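# Move handleless tagged battery from UPS to spill tray upright

## Task

The marked battery no longer has its handle. Take it out of the open UPS unit and place it in the spill tray so that it ends up standing upright; the bench holds two lifting hooks that may be used. The battery must stay in the tray, upright, after the robot lets go, and nothing may end up off the table.

## Robot and tools

Robot: two UR7e-type arms, left_arm and right_arm, each ending in a parallel two-finger gripper (pads open to 50 mm). Fingers point along the gripper's own +z and close along its x. end_effector_position is the point between the pads; fingertips extend 17.5 mm past it. A camera block sticks out about 10 cm toward the gripper's -y and turns with it.

Frame: everything is in the scene frame. Origin is at table-top height between the nominal arm bases; +z up, +x out over the table, left_arm on +y (image left and right do not match these names). Measured bases: left_arm near (-0.022, +0.499, 0) m, right_arm near (-0.024, -0.342, 0) m. Reported hand poses can be off by a few cm.

Row layout, shared by execute_actions and move: one flat list of 18 numbers covering both arms, always all 18 even if one arm idles. Order: left dx, dy, dz, rx, ry, rz, left gripper position, force_limit, speed, then the same nine for the right arm. dx..rz are offsets, not poses: they count from that arm's Hand target as it stands when the action or move begins, along scene axes; the arm rotates about its Hand target position. Scale: 1.0 = 0.6 m of travel or 180 degrees; range -1..1. rx, ry, rz form a single rotation vector. Sending six zeros re-requests the current Hand target. Gripper numbers are absolute settings, not offsets: position +1 fully open, about -0.65 pads meet, -1 means close until blocked; force_limit -1/0/+1 is about 20/102/185 N per pad; speed -1/0/+1 is about 20/85/150 mm/s. A 0 is a real command, so to leave a gripper alone repeat the numbers last sent. force_limit and speed only take effect with a position change of at least 0.01.

execute_actions(actions, cameras): actions is a list of actions; each action is a table of up to 15 rows, one per 1/30 s step; a short table repeats its last row. Every row in an action counts from the same start pose, not from the row before; a new action counts from the new Hand target, so repeating an offset moves further. Empty actions list returns state plus all camera images.

move(target, speed, blend, stop_force, zero, blocking, cameras): straight-line path for each gripper. target is one 18-number row or a list of up to 15 such rows, each counted from the same starting Hand targets. speed is top path speed in m/s (0.002 to 3.6, default 0.25; rotation up to twice that in rad/s), one value or one per target. blend (m) rounds corners between listed targets; 0 stops at each. stop_force (N, 3 to 120, both arms) ends an arm's path when its wrist sensor feels that much push against the motion; the arm then backs off slightly but still presses a bit. Don't use it while the gripper rotates, or when leaving a surface it presses on. zero (only with stop_force, default true) re-zeroes the sensor first. blocking=false returns after about 0.5 s while the move continues (not allowed with stop_force). Paths don't avoid obstacles or the other arm; they lag and overshoot more at speed. Keep paths away from an arm's own base. The result adds a move: line such as done, off_target, moving, held or fault, plus limits=paced (pose clipped) or limits=held (steps withheld by a check). done/off_target say nothing about contact.

wait(seconds 0 to 10, cameras): let time pass under current commands. stop(cameras): brake a running move. zoom_image(camera, region [x0,y0,x1,y1] in pixels, at most 504 by 504) enlarges part of the latest full image; cameras are cam_high, cam_low, cam_left_wrist, cam_right_wrist, each 672x504. zero_wrist_force(arm: left_arm or right_arm) re-zeroes that wrist sensor. read_manual(section "licences") only gives licence text. finished_scene(scene: the current scene number) ends the scene irreversibly; do it only when the battery sits upright in the tray on its own.

Results: per arm end_effector_position (m), end_effector_quat_wxyz, velocities (m/s, rad/s), Hand target (last commanded pose after clipping; next offsets count from it), Joint positions/torques, Wrist force and torque in the gripper's own axes plus a peak line, motor temperatures, Tool commands. object_status: 0 moving, 1 blocked while opening, 2 blocked while closing (a grip), 3 reached position or pads met (likely nothing held). Opening in mm is about (250 - position_measured) x 0.202. A gripper often rests short of its Hand target; if so, send the missing distance as an offset. Orientation commands are clipped to within 32 degrees of the current one per step.

Avoid: pressing past a firm contact (arms are stiff); about 150 N outside force or a joint's torque limit (wrist joints 25.4 N m, others 136) stops the arm for 10 s; after such a fault, open the gripper if it pins the arm. Never let the arms touch or a gripper close on the other arm's fingers. Motors heat when holding loads, stretched out or pushing; 85 C brakes the arm for 30-60 s (warning MOTOR HOT at 70 C). Do not drop the battery, release it while moving, slam it down, tip it, or knock anything off the table; approach slowly and set down gently. Loose objects may occasionally be nudged by outside pushes.

Each tool is called after "Call:" in YAML: its name, and indented under it one key for each argument.

## Session

Call:
execute_actions:
  actions: []

Scene clock: 0.00 s.
left_arm: end_effector_position=(+0.8404, -0.0114, +0.3336) position_measured=3 object_status=3 end_effector_quat_wxyz=(+0.571, +0.637, +0.482, +0.189) | right_arm: end_effector_position=(+0.2858, -0.3726, +0.1658) position_measured=3 object_status=3 end_effector_quat_wxyz=(-0.325, +0.835, -0.114, -0.430)
Joint positions: left_arm=[-0.714 -0.65 0.936 -3.147 -1.488 -0.351] | right_arm=[3.067 -1.85 -1.858 -2.049 2.155 1.368]
Joint velocities: within noise
Joint torques (N m): no reading
Motor temperatures (°C): left_arm=[34 29 35 40 33 32] | right_arm=[26 27 32 41 37 45]
Wrist force (N): no reading
Wrist torque (N m): no reading
Wrist force, peak (N): no reading
Hand target: left_arm +0.8404, -0.0114, +0.3336; +0.571, +0.637, +0.482, +0.189 | right_arm +0.2858, -0.3726, +0.1658; -0.325, +0.835, -0.114, -0.430
Tool commands: left_gripper/position=+1.0 left_gripper/force_limit=+1.0 left_gripper/speed=+1.0 right_gripper/position=+1.0 right_gripper/force_limit=+1.0 right_gripper/speed=+1.0

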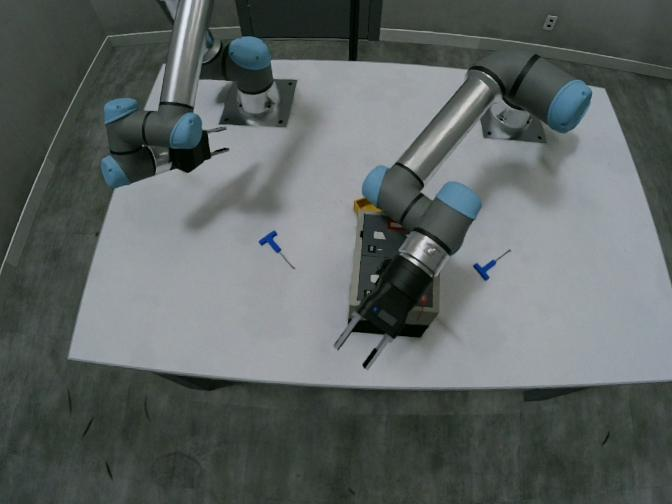

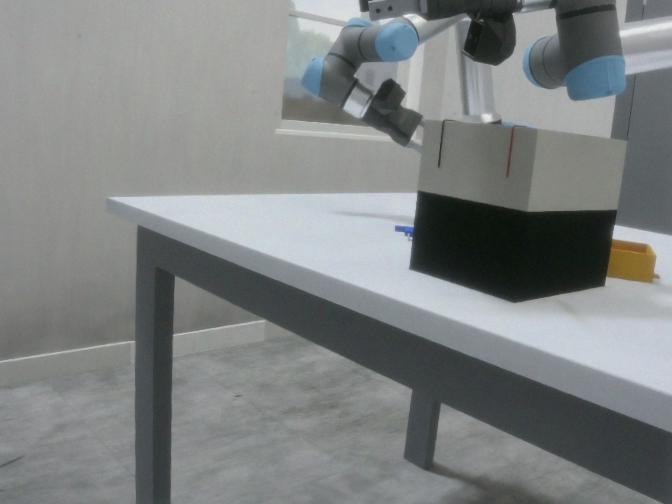

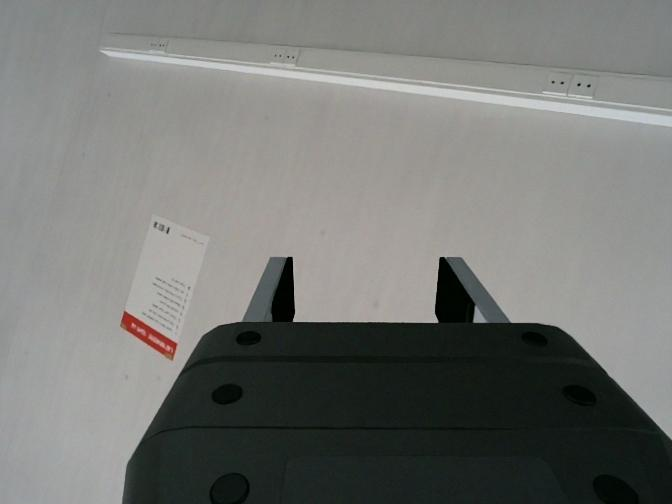

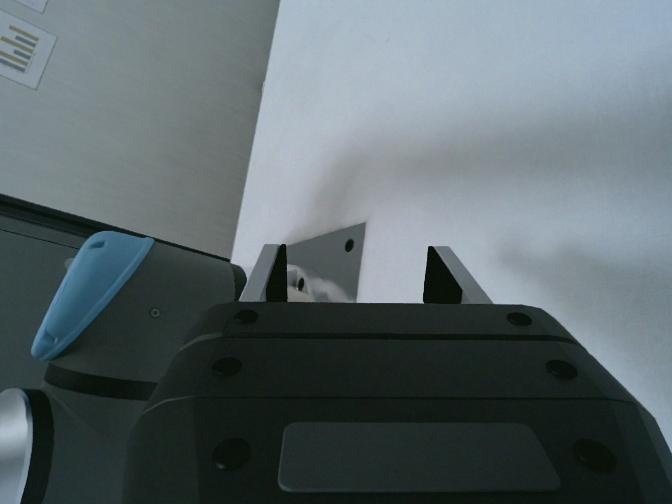

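Call:
zoom_image:
  camera: "cam_high"
  region: [220, 170, 540, 390]

Scaled by 1.575.

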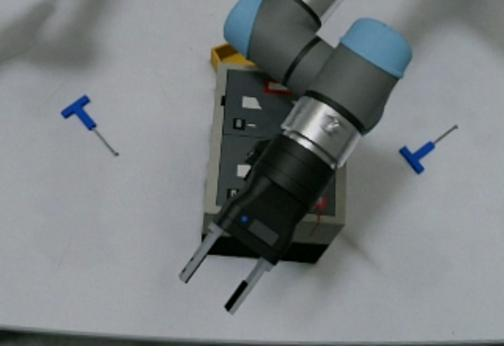

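Call:
move:
  target:
    - [0, 0.1, 0.25, 0, 0, 0, 1, 1, 1, 0, 0, 0.1, 0, 0, 0, 1, 1, 1]
    - [-0.5, 0.65, 0.17, 0.1851, 0.3682, 0.0751, 1, 1, 1, 0, 0, 0.3, 0, 0, 0, 1, 1, 1]
  speed: 0.4
  blend: 0.05
  cameras: ["all"]

Scene clock: 13.80 s.
left_arm: end_effector_position=(+0.5405, +0.3786, +0.4357) position_measured=3 object_status=3 end_effector_quat_wxyz=(+0.000, +0.707, +0.707, +0.000) | right_arm: end_effector_position=(+0.2858, -0.3726, +0.3459) position_measured=3 object_status=3 end_effector_quat_wxyz=(-0.325, +0.835, -0.114, -0.430)
Joint positions: left_arm=[-0.47 -1.37 1.07 -1.272 -1.571 -0.444] | right_arm=[3.067 -1.708 -1.543 -2.506 2.155 1.368]
Joint torques (N m): left_arm=[-7.16 -29.7 -12.67 -0.99 0.28 -1.85] | right_arm=[6.94 18.68 12.34 2.71 0.99 -1.93]
Wrist force (N): left_arm=[2.3 1.7 1.9] | right_arm=[0.0 0.0 -0.1]
Wrist torque (N m): left_arm=[0.15 -0.44 -0.12] | right_arm=[-0.03 0.02 -0.01]
Wrist force, peak (N): left_arm=[3.9 0.8 1.8] | right_arm=[1.1 1.1 0.5]
Hand target: left_arm +0.5404, +0.3786, +0.4356; +0.000, +0.707, +0.707, +0.000 | right_arm +0.2858, -0.3726, +0.3458; -0.325, +0.835, -0.114, -0.430
Off the commanded pose: left_arm 0.000 m, 0 deg | right_arm 0.000 m, 0 deg.
move: done
camera_calibration:
cam_left_wrist: T_world_to_cam=[[-0.000952239, 0.999687, -0.024997, -0.355343], [0.94362, 0.00917303, 0.330905, -0.639729], [0.33103, -0.0232725, -0.943333, 0.368844], [0, 0, 0, 1]] pos_world=[0.481224, 0.369684, 0.55075]
cam_right_wrist: T_world_to_cam=[[0.618381, 0.0985371, -0.779676, 0.136659], [-0.197929, -0.940599, -0.275857, -0.182363], [-0.760545, 0.324906, -0.562146, 0.669034], [0, 0, 0, 1]] pos_world=[0.388228, -0.402369, 0.432338]

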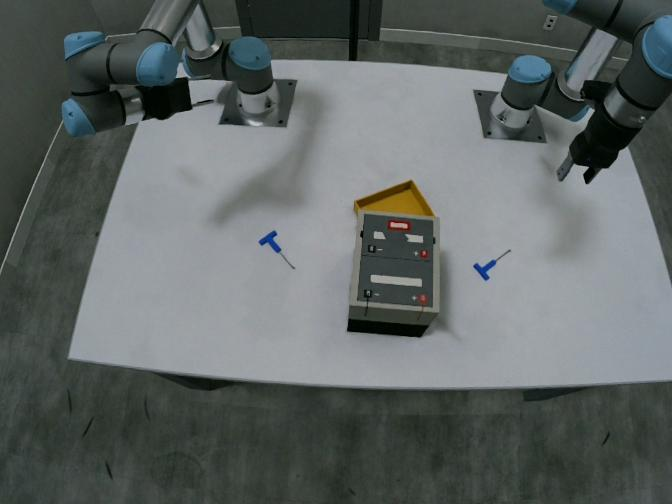

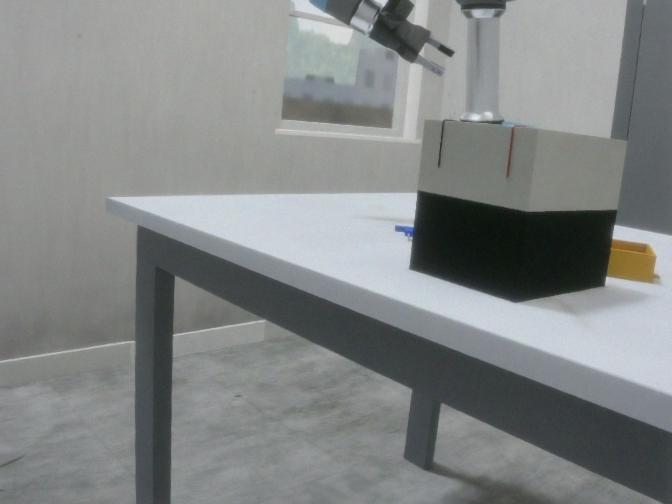

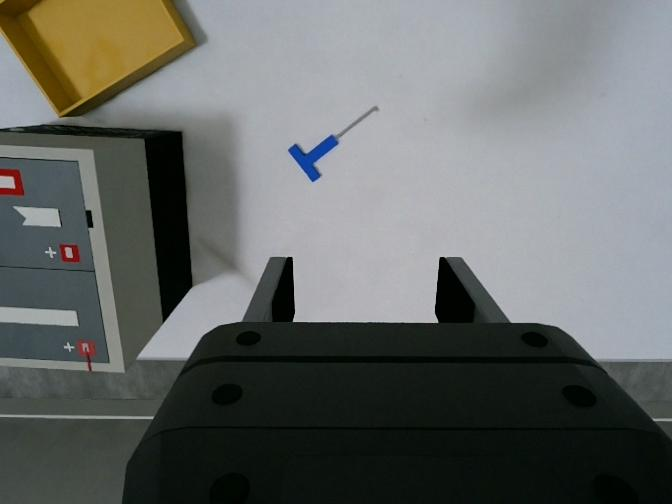

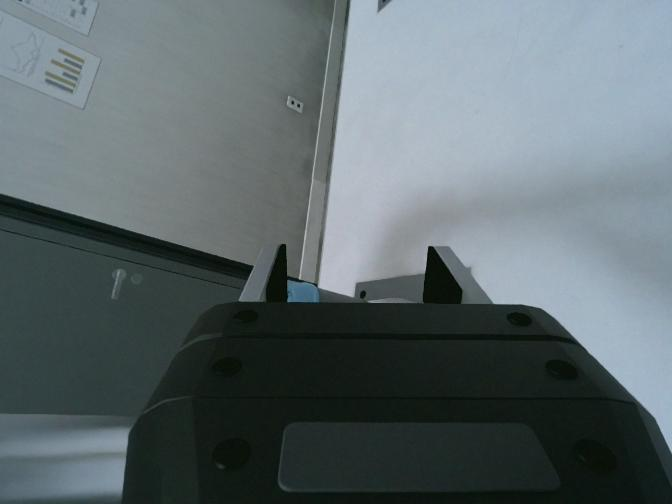

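Call:
zoom_image:
  camera: "cam_high"
  region: [330, 170, 460, 345]

Call:
zoom_image:
  camera: "cam_left_wrist"
  region: [0, 90, 240, 400]

Call:
zoom_image:
  camera: "cam_low"
  region: [380, 90, 672, 320]

Call:
zoom_image:
  camera: "cam_left_wrist"
  region: [270, 80, 400, 200]

Scaled by 2.880.

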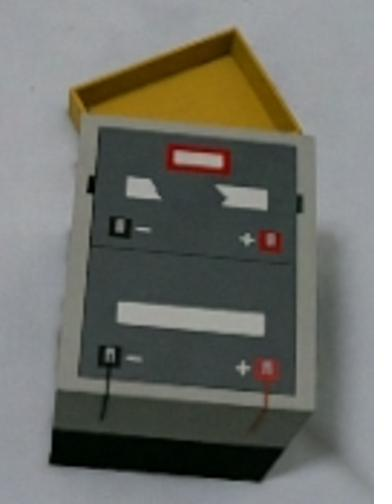

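Scaled by 1.626.

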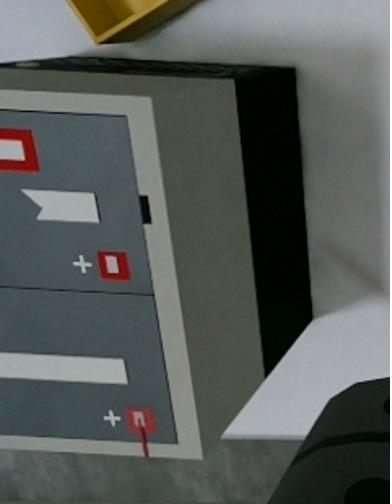

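Scaled by 1.726.

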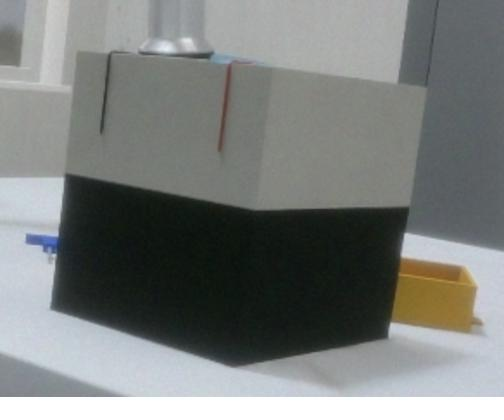

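Scaled by 3.877.

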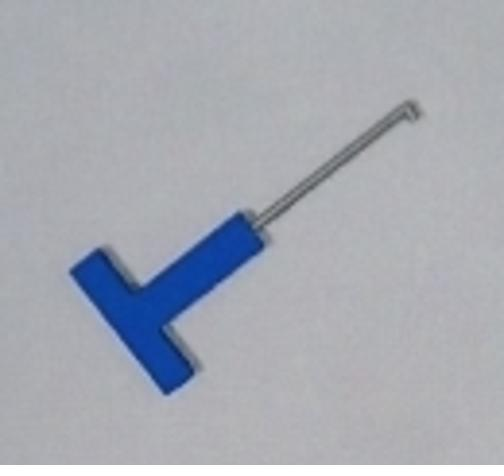

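Call:
move:
  target:
    - [-0.0673, -0.4977, -0.026, 0, 0, 0, 1, 1, 1, 0.3203, 0.2560, 0, 0.2410, -0.4105, 0.7197, 1, 1, 1]
    - [-0.0673, -0.4977, -0.026, 0, 0, 0, 1, 1, 1, 0.3203, 0.2560, -0.3263, 0.2410, -0.4105, 0.7197, 1, 1, 1]
  speed: 0.5
  blend: 0.03
  cameras: ["cam_high", "cam_left_wrist", "cam_right_wrist"]

Scene clock: 45.90 s.
left_arm: end_effector_position=(+0.5000, +0.0799, +0.4199) position_measured=3 object_status=3 end_effector_quat_wxyz=(+0.000, +0.707, +0.707, +0.000) | right_arm: end_effector_position=(+0.4779, -0.2190, +0.1501) position_measured=3 object_status=3 end_effector_quat_wxyz=(+0.000, +0.382, +0.924, +0.000)
Joint positions: left_arm=[-0.902 -1.112 0.759 -1.218 -1.571 -0.876] | right_arm=[3.699 -1.685 -1.92 -1.106 1.57 -0.286]
Joint torques (N m): left_arm=[8.27 -56.08 -13.11 -5.16 0.58 1.77] | right_arm=[-14.53 27.39 15.15 5.66 -2.36 -1.62]
Wrist force (N): left_arm=[2.0 1.8 1.8] | right_arm=[-0.9 -1.1 2.3]
Wrist torque (N m): left_arm=[0.17 -0.40 0.01] | right_arm=[-0.22 0.05 -0.45]
Wrist force, peak (N): left_arm=[3.2 2.0 1.7] | right_arm=[-0.8 -1.5 6.7]
Hand target: left_arm +0.5000, +0.0799, +0.4200; +0.000, +0.707, +0.707, +0.000 | right_arm +0.4779, -0.2190, +0.1501; +0.000, +0.382, +0.924, +0.000
Off the commanded pose: left_arm 0.000 m, 0 deg | right_arm 0.000 m, 0 deg.
move: done
camera_calibration:
cam_left_wrist: T_world_to_cam=[[-0.0010323, 0.999692, -0.0248083, -0.0572339], [0.943766, 0.0091759, 0.330487, -0.593512], [0.330613, -0.0230721, -0.943484, 0.360706], [0, 0, 0, 1]] pos_world=[0.440823, 0.0709845, 0.535049]
cam_right_wrist: T_world_to_cam=[[-0.720887, 0.693009, 0.00778572, 0.50201], [0.64869, 0.670745, 0.359585, -0.201055], [0.243973, 0.264271, -0.93308, 0.217541], [0, 0, 0, 1]] pos_world=[0.43924, -0.27053, 0.271371]
Images, in order (width x height): cam_high 672x504, cam_left_wrist 672x504, cam_right_wrist 672x504.

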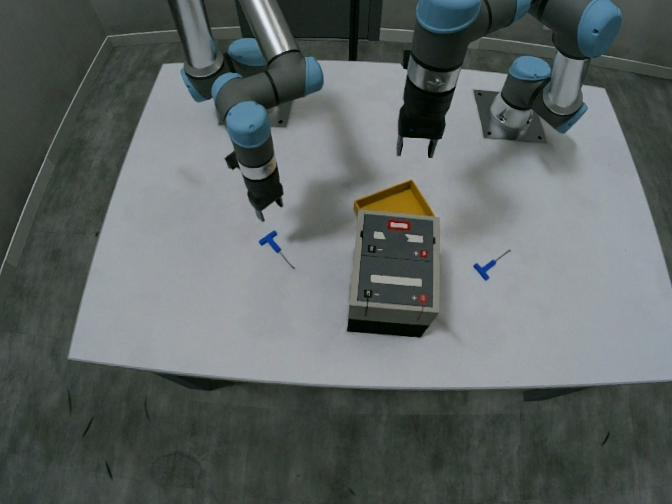

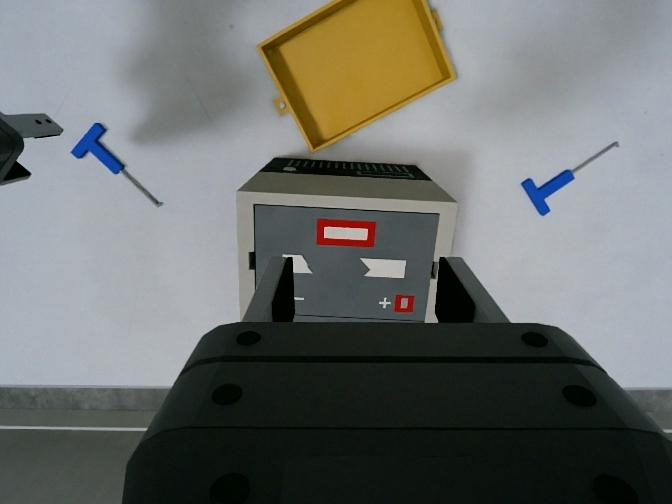

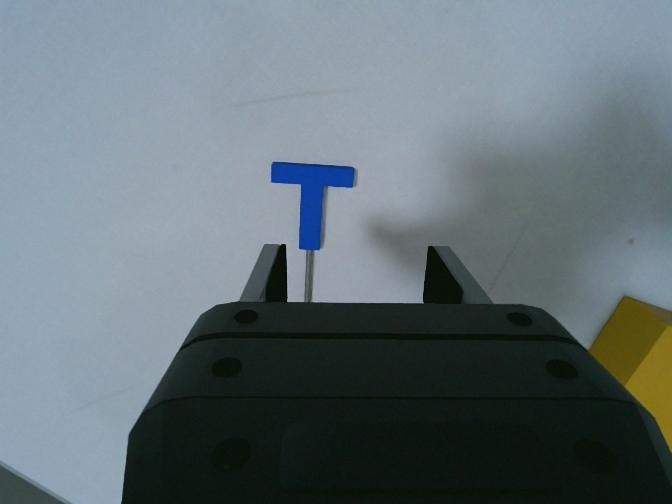

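Call:
zoom_image:
  camera: "cam_left_wrist"
  region: [230, 180, 470, 330]

Call:
zoom_image:
  camera: "cam_left_wrist"
  region: [60, 110, 180, 220]

Call:
zoom_image:
  camera: "cam_left_wrist"
  region: [510, 130, 630, 230]

Call:
zoom_image:
  camera: "cam_left_wrist"
  region: [250, 0, 470, 170]

Scaled by 2.100.

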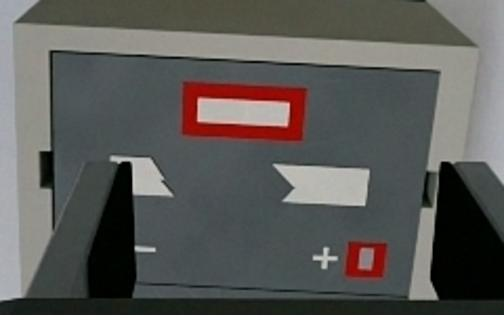

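Scaled by 4.200.

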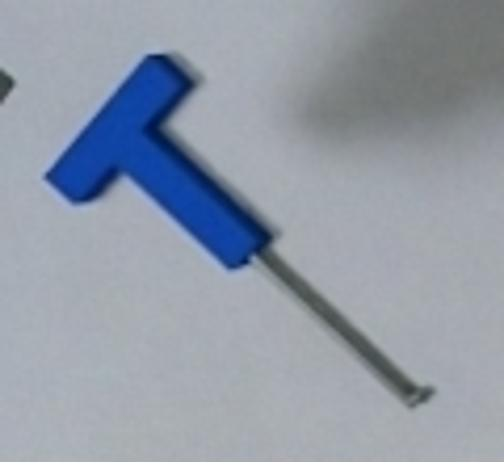

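Scaled by 4.200.

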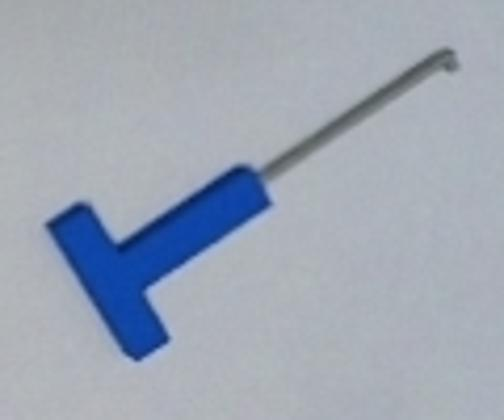

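Scaled by 2.291.

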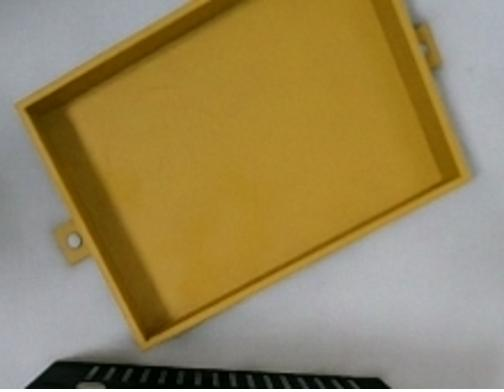

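Call:
move:
  target: [0.105, 0.1402, -0.2417, 0, 0.107, 0, 1, 1, 1, 0.031, -0.0183, -0.1918, 0, 0, -0.0128, 1, 1, 1]
  speed: 0.2
  cameras: ["cam_left_wrist", "cam_right_wrist"]

Scene clock: 67.07 s.
left_arm: end_effector_position=(+0.5630, +0.1640, +0.2750) position_measured=3 object_status=3 end_effector_quat_wxyz=(-0.118, +0.697, +0.697, -0.118) | right_arm: end_effector_position=(+0.4965, -0.2301, +0.0349) position_measured=3 object_status=3 end_effector_quat_wxyz=(+0.000, +0.401, +0.916, +0.000)
Joint positions: left_arm=[-0.667 -0.937 0.832 -1.193 -1.77 -0.614] | right_arm=[3.662 -1.889 -2.019 -0.804 1.57 -0.282]
Joint torques (N m): left_arm=[0.39 -54.43 -13.67 -4.38 0.25 -0.49] | right_arm=[14.08 36.9 28.55 1.34 -1.79 0.27]
Wrist force (N): left_arm=[2.7 2.7 1.5] | right_arm=[-1.1 -1.4 2.5]
Wrist torque (N m): left_arm=[0.20 -0.51 0.08] | right_arm=[-0.26 0.08 -0.46]
Wrist force, peak (N): left_arm=[4.0 5.0 3.4] | right_arm=[-1.3 -1.4 4.2]
Hand target: left_arm +0.5630, +0.1641, +0.2749; -0.118, +0.697, +0.697, -0.118 | right_arm +0.4965, -0.2300, +0.0350; +0.000, +0.401, +0.916, +0.000
Off the commanded pose: left_arm 0.000 m, 0 deg | right_arm 0.000 m, 0 deg.
move: done
camera_calibration:
cam_left_wrist: T_world_to_cam=[[-0.00915136, 0.999689, -0.0231817, -0.1407], [0.999957, 0.00917518, 0.000921396, -0.546876], [0.00113381, -0.0231723, -0.999731, 0.406082], [0, 0, 0, 1]] pos_world=[0.545105, 0.155084, 0.403215]
cam_right_wrist: T_world_to_cam=[[-0.692226, 0.721639, 0.00773466, 0.516407], [0.67532, 0.643941, 0.35956, -0.183569], [0.254492, 0.25412, -0.93309, 0.100913], [0, 0, 0, 1]] pos_world=[0.455757, -0.280097, 0.156171]
Images, in order (width x height): cam_left_wrist 672x504, cam_right_wrist 672x504.

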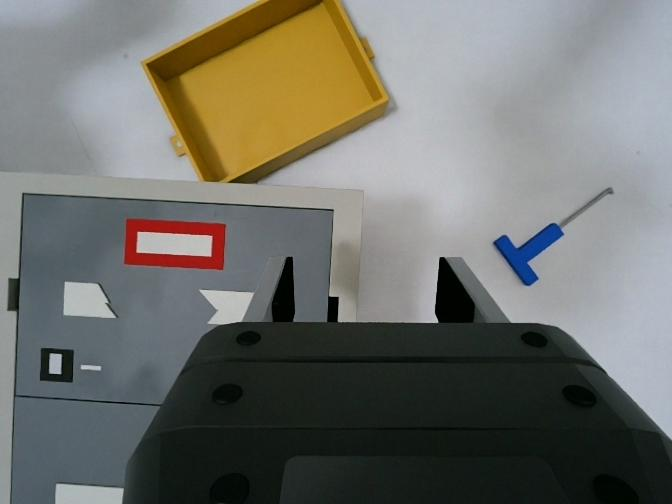

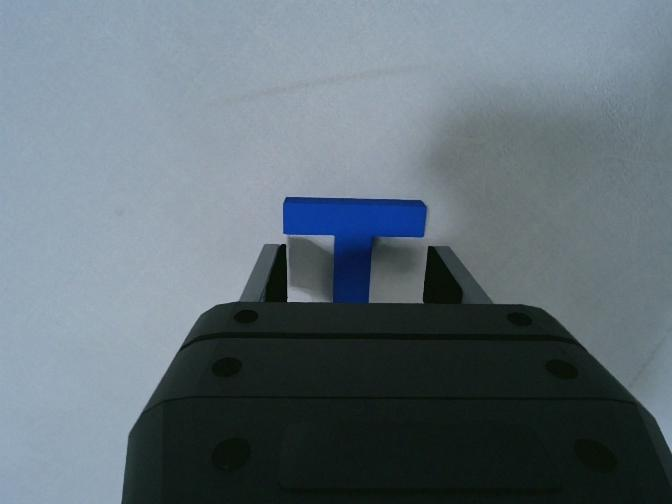

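Call:
zoom_image:
  camera: "cam_left_wrist"
  region: [290, 270, 380, 340]

Call:
zoom_image:
  camera: "cam_left_wrist"
  region: [0, 250, 100, 400]

Call:
zoom_image:
  camera: "cam_left_wrist"
  region: [560, 160, 640, 230]

Scaled by 5.600.

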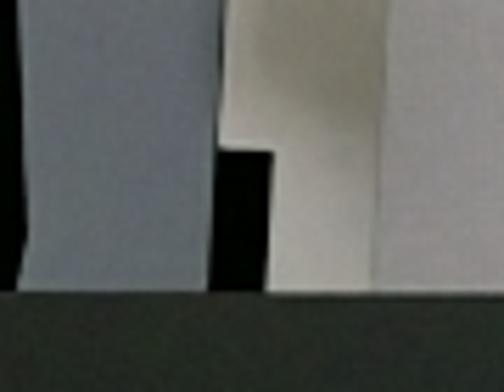

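Scaled by 3.360.

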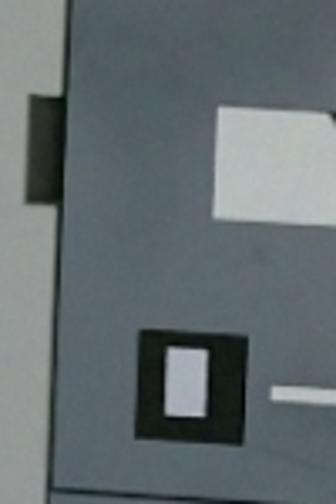

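Scaled by 6.300.

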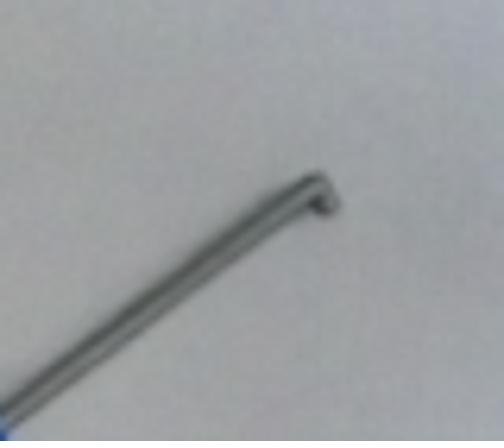

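Call:
move:
  target: [0, 0, 0.1, 0, -0.107, 0, 1, 1, 1, 0, 0, -0.045, 0, 0, 0, 1, 1, 1]
  speed: 0.03
  stop_force: 7
  cameras: ["cam_right_wrist"]

Scene clock: 154.37 s.
left_arm: end_effector_position=(+0.5630, +0.1640, +0.3349) position_measured=3 object_status=3 end_effector_quat_wxyz=(+0.000, +0.707, +0.707, +0.000) | right_arm: end_effector_position=(+0.4965, -0.2299, +0.0177) position_measured=3 object_status=3 end_effector_quat_wxyz=(+0.000, +0.401, +0.916, +0.000)
Joint positions: left_arm=[-0.744 -1.156 1.047 -1.462 -1.571 -0.719] | right_arm=[3.663 -1.921 -2.034 -0.757 1.57 -0.282]
Joint torques (N m): left_arm=[8.56 -33.49 -35.61 -1.29 -1.44 1.68] | right_arm=[12.97 39.9 24.53 3.63 -0.36 -1.34]
Wrist force (N): left_arm=[2.0 2.1 1.7] | right_arm=[-1.2 0.8 -5.1]
Wrist torque (N m): left_arm=[0.22 -0.41 0.10] | right_arm=[-0.14 0.28 -0.40]
Wrist force, peak (N): left_arm=[2.8 2.9 2.1] | right_arm=[-0.2 -4.7 -17.0]
Hand target: left_arm +0.5630, +0.1641, +0.3349; +0.000, +0.707, +0.707, +0.000 | right_arm +0.4966, -0.2299, +0.0177; +0.000, +0.401, +0.916, +0.000 (not the last commanded pose)
Off the commanded pose: left_arm 0.000 m, 0 deg | right_arm 0.010 m, 0 deg.
move: contact (right_arm)
camera_calibration:
cam_right_wrist: T_world_to_cam=[[-0.692387, 0.721485, 0.0077266, 0.516428], [0.675157, 0.644076, 0.359622, -0.177409], [0.254486, 0.254214, -0.933066, 0.084839], [0, 0, 0, 1]] pos_world=[0.455757, -0.279897, 0.13897]
Images, in order (width x height): cam_right_wrist 672x504.

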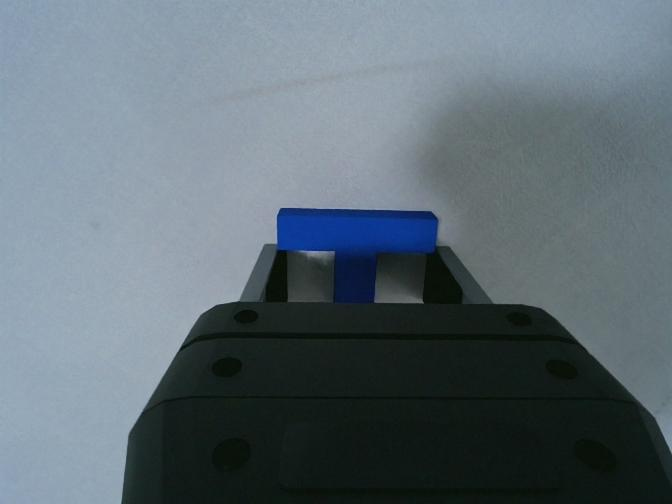

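Call:
move:
  target:
    - [-0.0418, 0.2853, -0.05, 0, 0, 0.7061, 1, 1, 1, 0, 0, 0.003, 0, 0, 0, 1, 1, 1]
    - [-0.0418, 0.2853, -0.4582, 0, 0, 0.7061, 1, 1, 1, 0, 0, 0.003, 0, 0, 0, -1, 0, -0.5]
  speed: 0.5
  cameras: ["cam_left_wrist", "cam_right_wrist"]

Scene clock: 163.67 s.
left_arm: end_effector_position=(+0.5380, +0.3352, +0.0600) position_measured=3 object_status=3 end_effector_quat_wxyz=(+0.000, -0.318, +0.948, +0.000) | right_arm: end_effector_position=(+0.4966, -0.2299, +0.0195) position_measured=188 object_status=2 end_effector_quat_wxyz=(+0.000, +0.401, +0.916, +0.000)
Joint positions: left_arm=[-0.54 -1.193 1.846 -2.224 -1.571 -2.733] | right_arm=[3.663 -1.918 -2.032 -0.762 1.57 -0.282]
Joint torques (N m): left_arm=[8.63 -27.87 -10.5 -5.28 -0.9 1.74] | right_arm=[13.47 39.98 25.46 1.78 -0.46 -1.32]
Wrist force (N): left_arm=[2.4 1.8 1.5] | right_arm=[-1.1 -1.3 2.8]
Wrist torque (N m): left_arm=[0.15 -0.45 -0.05] | right_arm=[-0.22 0.07 -0.45]
Wrist force, peak (N): left_arm=[2.5 2.1 5.7] | right_arm=[-1.5 0.7 -5.9]
Hand target: left_arm +0.5379, +0.3352, +0.0600; +0.000, -0.318, +0.948, +0.000 | right_arm +0.4966, -0.2299, +0.0195; +0.000, +0.401, +0.916, +0.000
Off the commanded pose: left_arm 0.000 m, 0 deg | right_arm 0.000 m, 0 deg.
move: done
camera_calibration:
cam_left_wrist: T_world_to_cam=[[-0.796768, -0.603775, -0.0248429, 0.644185], [-0.576549, 0.747241, 0.330487, 0.0577822], [-0.180976, 0.277644, -0.943484, 0.188813], [0, 0, 0, 1]] pos_world=[0.58075, 0.293342, 0.175049]
cam_right_wrist: T_world_to_cam=[[-0.692387, 0.721485, 0.00772756, 0.516483], [0.675148, 0.644067, 0.359656, -0.178163], [0.254509, 0.254238, -0.933053, 0.0865804], [0, 0, 0, 1]] pos_world=[0.455857, -0.279897, 0.14087]
Images, in order (width x height): cam_left_wrist 672x504, cam_right_wrist 672x504.

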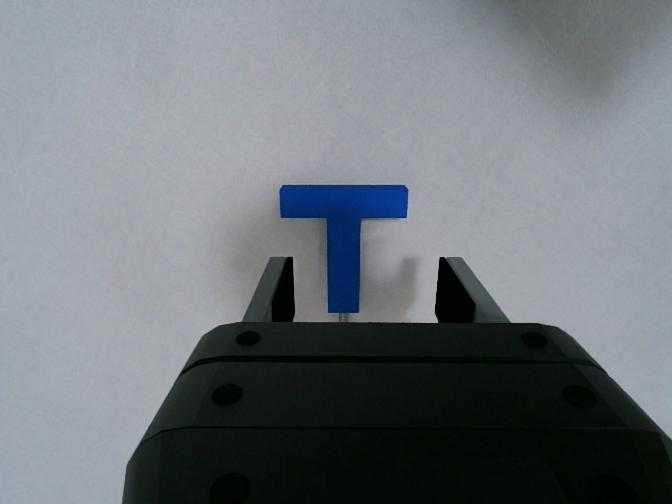

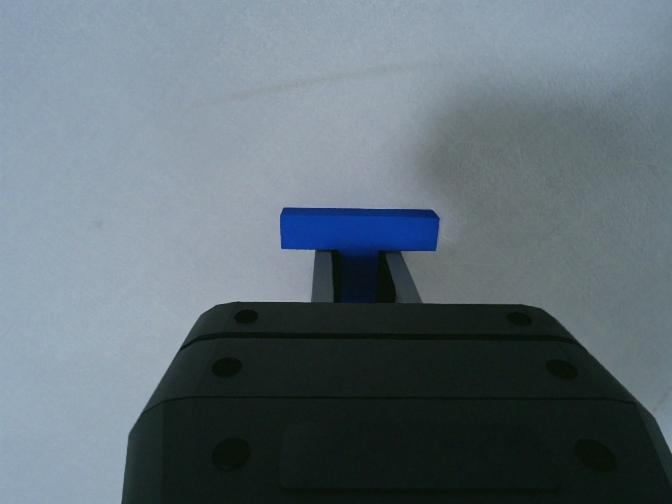

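Call:
move:
  target:
    - [0.0145, 0.0068, -0.03, 0, 0, 0, 1, 1, 1, 0, 0, 0.2, 0, 0, 0, -1, 0, -0.5]
    - [0.0145, 0.0068, -0.1, 0, 0, 0, 1, 1, 1, 0, 0, 0.2, 0, 0, 0, -1, 0, -0.5]
  speed: [0.08, 0.03]
  stop_force: 7
  cameras: ["cam_left_wrist", "cam_right_wrist"]

Scene clock: 172.60 s.
left_arm: end_effector_position=(+0.5467, +0.3393, +0.0181) position_measured=3 object_status=3 end_effector_quat_wxyz=(+0.000, -0.318, +0.948, +0.000) | right_arm: end_effector_position=(+0.4966, -0.2299, +0.1395) position_measured=188 object_status=2 end_effector_quat_wxyz=(+0.000, +0.401, +0.916, +0.000)
Joint positions: left_arm=[-0.526 -1.113 1.859 -2.317 -1.571 -2.719] | right_arm=[3.663 -1.733 -1.895 -1.084 1.57 -0.282]
Joint torques (N m): left_arm=[-2.46 -48.63 -29.53 -4.97 -0.59 -0.44] | right_arm=[5.77 17.88 13.27 2.3 -1.19 1.97]
Wrist force (N): left_arm=[2.6 2.2 -0.6] | right_arm=[-1.0 -1.1 3.1]
Wrist torque (N m): left_arm=[0.18 -0.55 -0.12] | right_arm=[-0.22 0.07 -0.46]
Wrist force, peak (N): left_arm=[6.0 9.3 -56.6] | right_arm=[-0.8 -1.1 4.4]
Hand target: left_arm +0.5467, +0.3393, +0.0181; +0.000, -0.318, +0.948, +0.000 (not the last commanded pose) | right_arm +0.4966, -0.2299, +0.1395; +0.000, +0.401, +0.916, +0.000
Off the commanded pose: left_arm 0.018 m, 0 deg | right_arm 0.000 m, 0 deg.
move: contact (left_arm)
camera_calibration:
cam_left_wrist: T_world_to_cam=[[-0.796719, -0.603842, -0.0247888, 0.652534], [-0.576587, 0.747189, 0.33054, 0.0736126], [-0.181072, 0.27764, -0.943466, 0.149772], [0, 0, 0, 1]] pos_world=[0.58945, 0.297442, 0.133149]
cam_right_wrist: T_world_to_cam=[[-0.692388, 0.721484, 0.00773027, 0.515556], [0.675115, 0.644033, 0.359779, -0.221312], [0.254596, 0.254325, -0.933006, 0.198425], [0, 0, 0, 1]] pos_world=[0.455857, -0.279898, 0.26077]
Images, in order (width x height): cam_left_wrist 672x504, cam_right_wrist 672x504.

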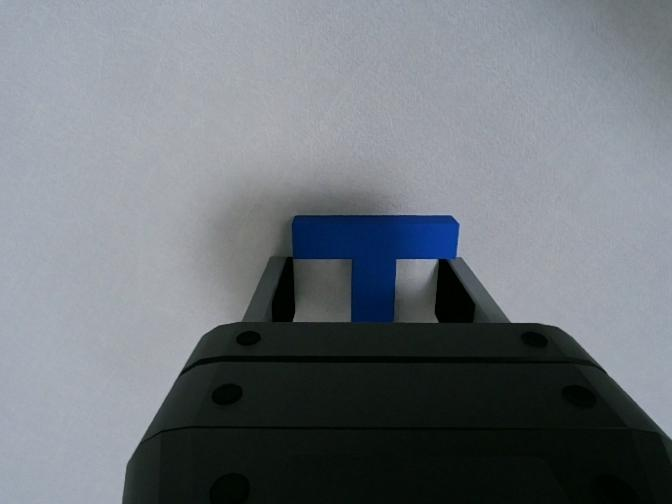

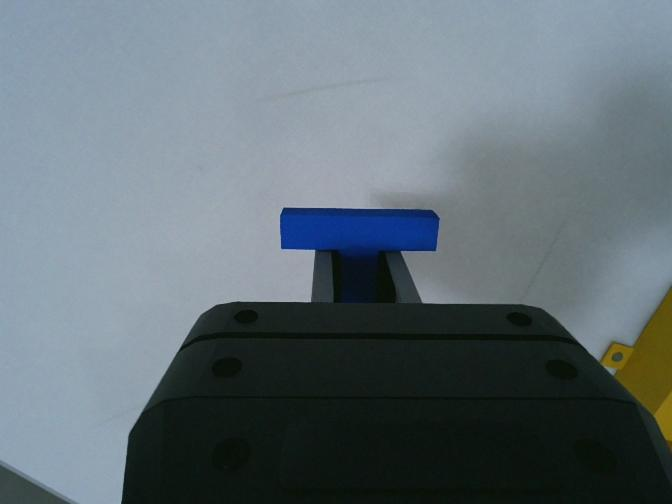

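Call:
move:
  target:
    - [0, 0, 0.0025, 0, 0, 0, 1, 1, 1, 0.0057, -0.05, 0.3667, 0.2549, 0.5505, -0.5606, -1, 0, -0.5]
    - [0, 0, 0.0025, 0, 0, 0, -1, 0, -0.5, 0.0057, -0.05, 0.3667, 0.2549, 0.5505, -0.5606, -1, 0, -0.5]
    - [0, 0, 0.55, 0, 0, 0, -1, 0, -0.5, 0.0057, -0.05, 0.3667, 0.2549, 0.5505, -0.5606, -1, 0, -0.5]
  speed: [0.4, 0.4, 0.3]
  cameras: ["all"]

Scene clock: 201.97 s.
left_arm: end_effector_position=(+0.5467, +0.3393, +0.0191) position_measured=3 object_status=3 end_effector_quat_wxyz=(+0.000, -0.318, +0.948, +0.000) | right_arm: end_effector_position=(+0.4991, -0.2482, +0.2718) position_measured=188 object_status=2 end_effector_quat_wxyz=(-0.515, +0.722, +0.461, +0.011)
Joint positions: left_arm=[-0.526 -1.114 1.859 -2.315 -1.571 -2.719] | right_arm=[3.247 -2.007 -1.36 -2.078 2.46 0.123]
Joint torques (N m): left_arm=[7.14 -50.67 -29.89 -1.53 -0.64 1.57] | right_arm=[13.95 33.97 26.38 4.19 -1.05 -1.79]
Wrist force (N): left_arm=[2.4 1.7 1.6] | right_arm=[-0.9 0.6 0.2]
Wrist torque (N m): left_arm=[0.15 -0.46 -0.11] | right_arm=[0.14 0.36 -0.36]
Wrist force, peak (N): left_arm=[2.1 2.6 -1.2] | right_arm=[-3.6 -1.3 -3.1]
Hand target: left_arm +0.5467, +0.3393, +0.0191; +0.000, -0.318, +0.948, +0.000 (not the last commanded pose) | right_arm +0.4991, -0.2481, +0.2719; -0.515, +0.722, +0.461, +0.011 (not the last commanded pose)
Tool commands: left_gripper/position=+1.0 left_gripper/force_limit=+1.0 left_gripper/speed=+1.0 right_gripper/position=-1.0 right_gripper/force_limit=+0.0 right_gripper/speed=-0.5
Off the commanded pose: left_arm 0.329 m, 0 deg | right_arm 0.089 m, 59 deg.
move: held (right_arm; a check stopped the path), off_target (left_arm; braked when a check withheld steps of right_arm); path passed 0 of 3 targets; target 2's new numbers were not sent; limits=held
pose unreachable (right arm): on one or more control steps of this call, first in action 0 (counted from 0), this arm could not follow its commanded pose, so it was not sent that pose on those steps. It may still have moved: this result reports where it is.
cause: moving toward the commanded pose would bring two parts of the arm too close to each other (its gripper and another part of the arm, with joints 4 (wrist 1) to 6 (wrist 3) between them, 5 mm apart when it was first held).
camera_calibration:
cam_left_wrist: T_world_to_cam=[[-0.796719, -0.603842, -0.0247888, 0.652559], [-0.576587, 0.747189, 0.33054, 0.073282], [-0.181072, 0.27764, -0.943466, 0.150716], [0, 0, 0, 1]] pos_world=[0.58945, 0.297442, 0.134149]
cam_right_wrist: T_world_to_cam=[[0.566275, 0.648685, 0.508469, -0.252973], [0.805142, -0.303409, -0.509597, -0.322524], [-0.176294, 0.697962, -0.694096, 0.586122], [0, 0, 0, 1]] pos_world=[0.506259, -0.342848, 0.371097]

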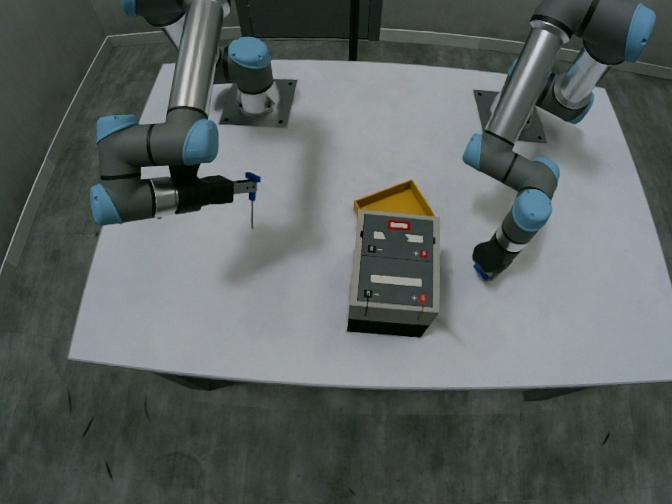

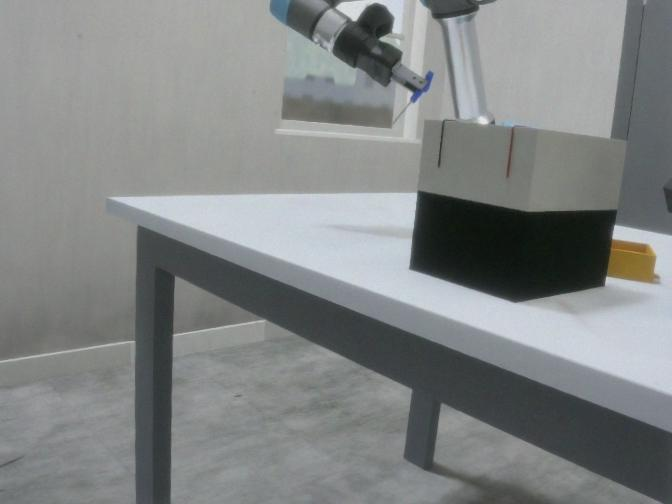

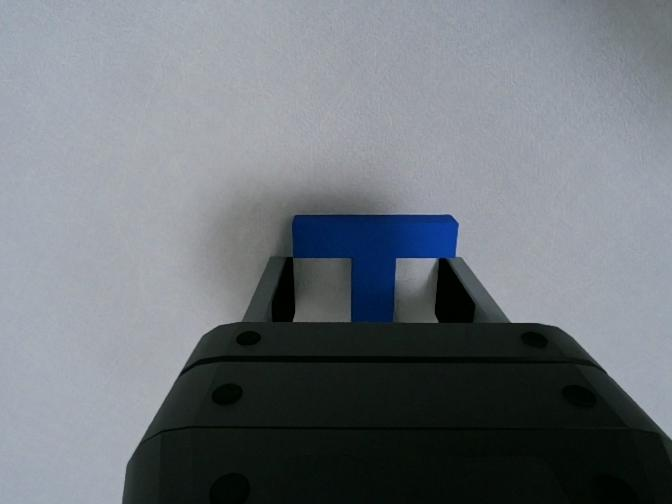

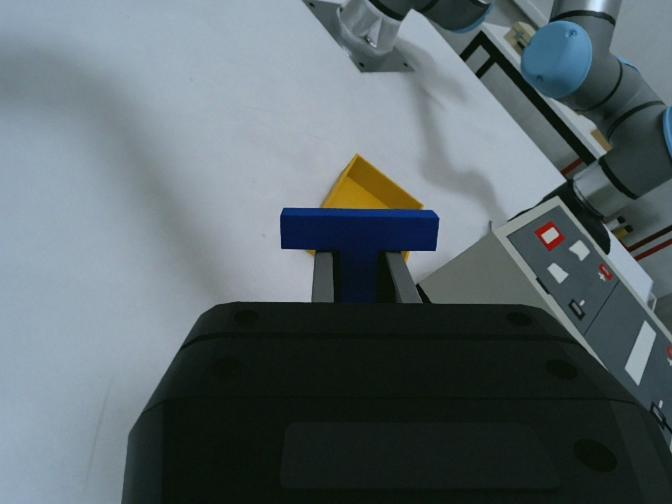

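Call:
move:
  target:
    - [0, 0, 0.2, 0, 0, 0, 1, 1, 1, 0.0348, -0.0032, -0.2032, -0.3622, 0.0077, -0.3242, -1, 0, -0.5]
    - [-0.0098, -0.0535, 0.2015, -0.0380, -0.2738, 0.4718, 1, 1, 1, 0.0348, -0.0032, -0.4198, -0.3622, 0.0077, -0.3242, -1, 0, -0.5]
    - [-0.0098, -0.0535, 0.0432, -0.0380, -0.2738, 0.4718, 1, 1, 1, 0.0348, -0.0032, -0.4198, -0.3622, 0.0077, -0.3242, 1, 0, 0]
  speed: [0.4, 0.4, 0.2]
  cameras: ["cam_left_wrist", "cam_right_wrist"]

Scene clock: 234.97 s.
left_arm: end_effector_position=(+0.5408, +0.3072, +0.0450) position_measured=3 object_status=3 end_effector_quat_wxyz=(-0.343, +0.827, -0.412, +0.170) | right_arm: end_effector_position=(+0.5200, -0.2500, +0.0200) position_measured=3 object_status=0 end_effector_quat_wxyz=(+0.000, +1.000, +0.000, +0.000)
Joint positions: left_arm=[-0.914 -1.142 2.114 -2.576 -0.786 -4.665] | right_arm=[3.609 -1.953 -1.976 -0.783 1.57 1.982]
Joint torques (N m): left_arm=[8.81 -24.63 -26.84 -5.22 3.02 -1.91] | right_arm=[-13.94 44.7 27.26 0.45 -0.66 -1.32]
Wrist force (N): left_arm=[2.9 3.4 0.7] | right_arm=[-1.1 -1.2 2.2]
Wrist torque (N m): left_arm=[0.15 -0.58 -0.13] | right_arm=[-0.23 0.09 -0.36]
Wrist force, peak (N): left_arm=[2.8 5.6 2.8] | right_arm=[-0.9 -1.8 3.7]
Hand target: left_arm +0.5408, +0.3072, +0.0450; -0.343, +0.827, -0.412, +0.170 | right_arm +0.5200, -0.2500, +0.0200; +0.000, +1.000, +0.000, +0.000
Off the commanded pose: left_arm 0.000 m, 0 deg | right_arm 0.000 m, 0 deg.
move: done
camera_calibration:
cam_left_wrist: T_world_to_cam=[[0.617607, -0.786308, -0.016752, -0.0799606], [-0.713063, -0.550836, -0.433729, 0.592322], [0.331817, 0.27982, -0.900888, -0.0970046], [0, 0, 0, 1]] pos_world=[0.503935, 0.290543, 0.168178]
cam_right_wrist: T_world_to_cam=[[0.999794, 0.0181684, 0.0090271, -0.508588], [0.0137048, -0.93293, 0.359797, -0.231531], [0.0149586, -0.359599, -0.932987, 0.0572095], [0, 0, 0, 1]] pos_world=[0.510801, -0.186189, 0.141271]
Images, in order (width x height): cam_left_wrist 672x504, cam_right_wrist 672x504.

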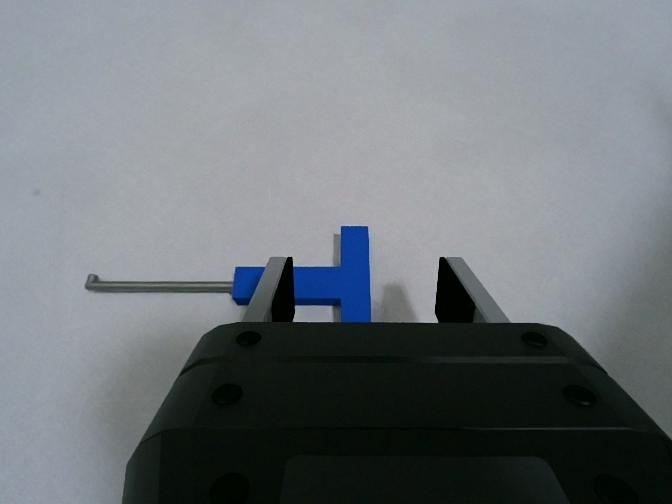

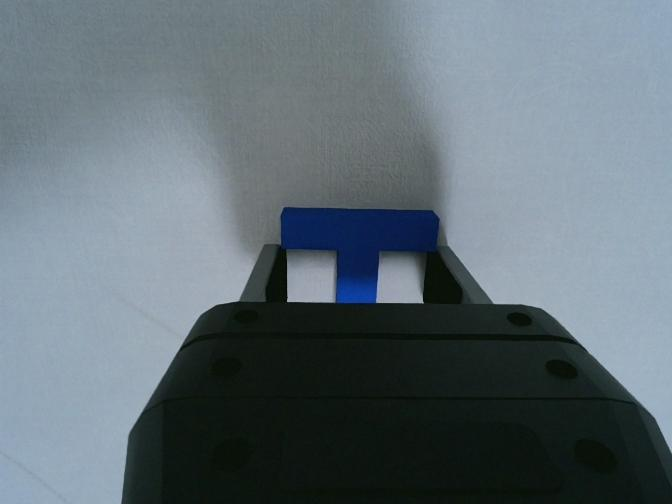

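Call:
move:
  target:
    - [0, 0, -0.0375, 0, 0, 0, 1, 1, 1, 0, 0, 0.2, 0, 0, 0, 1, 0, 0]
    - [0, 0, -0.0375, 0, 0, 0, -1, 0, -0.5, -0.0395, 0.0377, 0.2, 0.1954, -0.1954, -0.4718, 1, 0, 0]
    - [0, 0, -0.0375, 0, 0, 0, -1, 0, -0.5, -0.0395, 0.0377, 0.0042, 0.1954, -0.1954, -0.4718, 1, 0, 0]
  speed: [0.25, 0.5, 0.15]
  cameras: ["cam_left_wrist", "cam_right_wrist"]

Scene clock: 246.60 s.
left_arm: end_effector_position=(+0.5408, +0.3072, +0.0225) position_measured=202 object_status=2 end_effector_quat_wxyz=(-0.343, +0.827, -0.412, +0.170) | right_arm: end_effector_position=(+0.4963, -0.2273, +0.0226) position_measured=3 object_status=3 end_effector_quat_wxyz=(-0.270, +0.653, -0.653, +0.271)
Joint positions: left_arm=[-0.914 -1.089 2.122 -2.636 -0.786 -4.665] | right_arm=[3.909 -2.072 -2.522 0.53 1.091 3.689]
Joint torques (N m): left_arm=[3.79 -45.33 -23.38 -4.71 2.41 1.51] | right_arm=[-13.14 16.88 8.97 3.54 1.38 0.43]
Wrist force (N): left_arm=[1.7 2.7 0.1] | right_arm=[-0.8 0.0 0.3]
Wrist torque (N m): left_arm=[0.16 -0.61 -0.11] | right_arm=[-0.02 0.14 -0.15]
Wrist force, peak (N): left_arm=[3.0 3.8 1.0] | right_arm=[-1.0 -1.1 5.6]
Hand target: left_arm +0.5408, +0.3072, +0.0225; -0.343, +0.827, -0.412, +0.170 | right_arm +0.4963, -0.2274, +0.0225; -0.270, +0.653, -0.653, +0.271
Off the commanded pose: left_arm 0.000 m, 0 deg | right_arm 0.000 m, 0 deg.
move: done
camera_calibration:
cam_left_wrist: T_world_to_cam=[[0.617633, -0.786286, -0.0168234, -0.0803463], [-0.713045, -0.55082, -0.433779, 0.582557], [0.331808, 0.279912, -0.900862, -0.117301], [0, 0, 0, 1]] pos_world=[0.503935, 0.290543, 0.145678]
cam_right_wrist: T_world_to_cam=[[0.00664697, -0.999791, 0.0193108, -0.224148], [-0.914121, -0.0139038, -0.405203, 0.475714], [0.405387, -0.014959, -0.914023, -0.0476759], [0, 0, 0, 1]] pos_world=[0.455677, -0.218201, 0.153512]
Images, in order (width x height): cam_left_wrist 672x504, cam_right_wrist 672x504.

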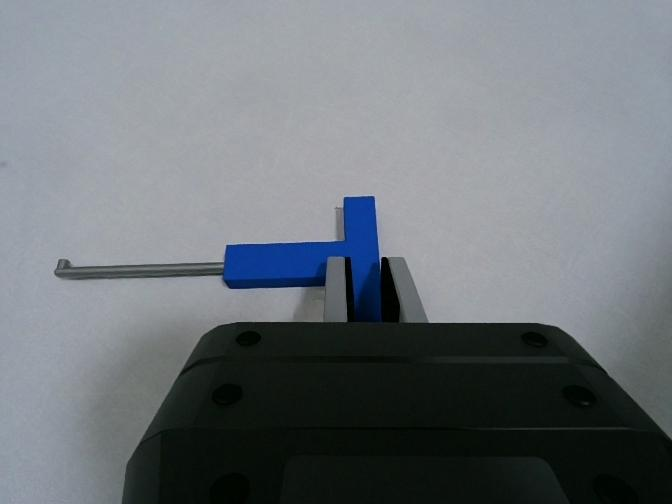

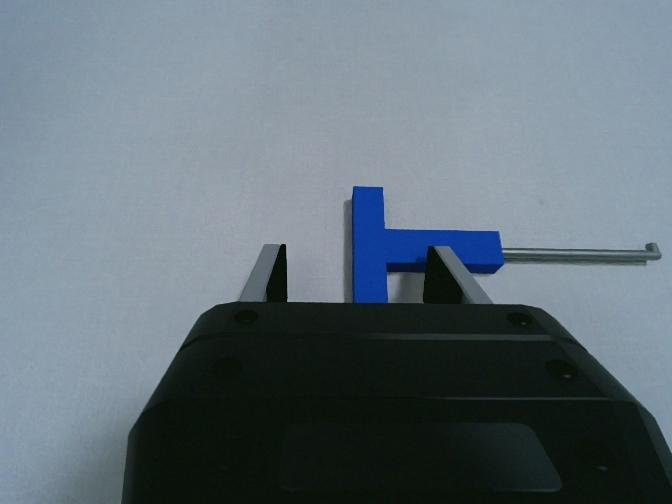

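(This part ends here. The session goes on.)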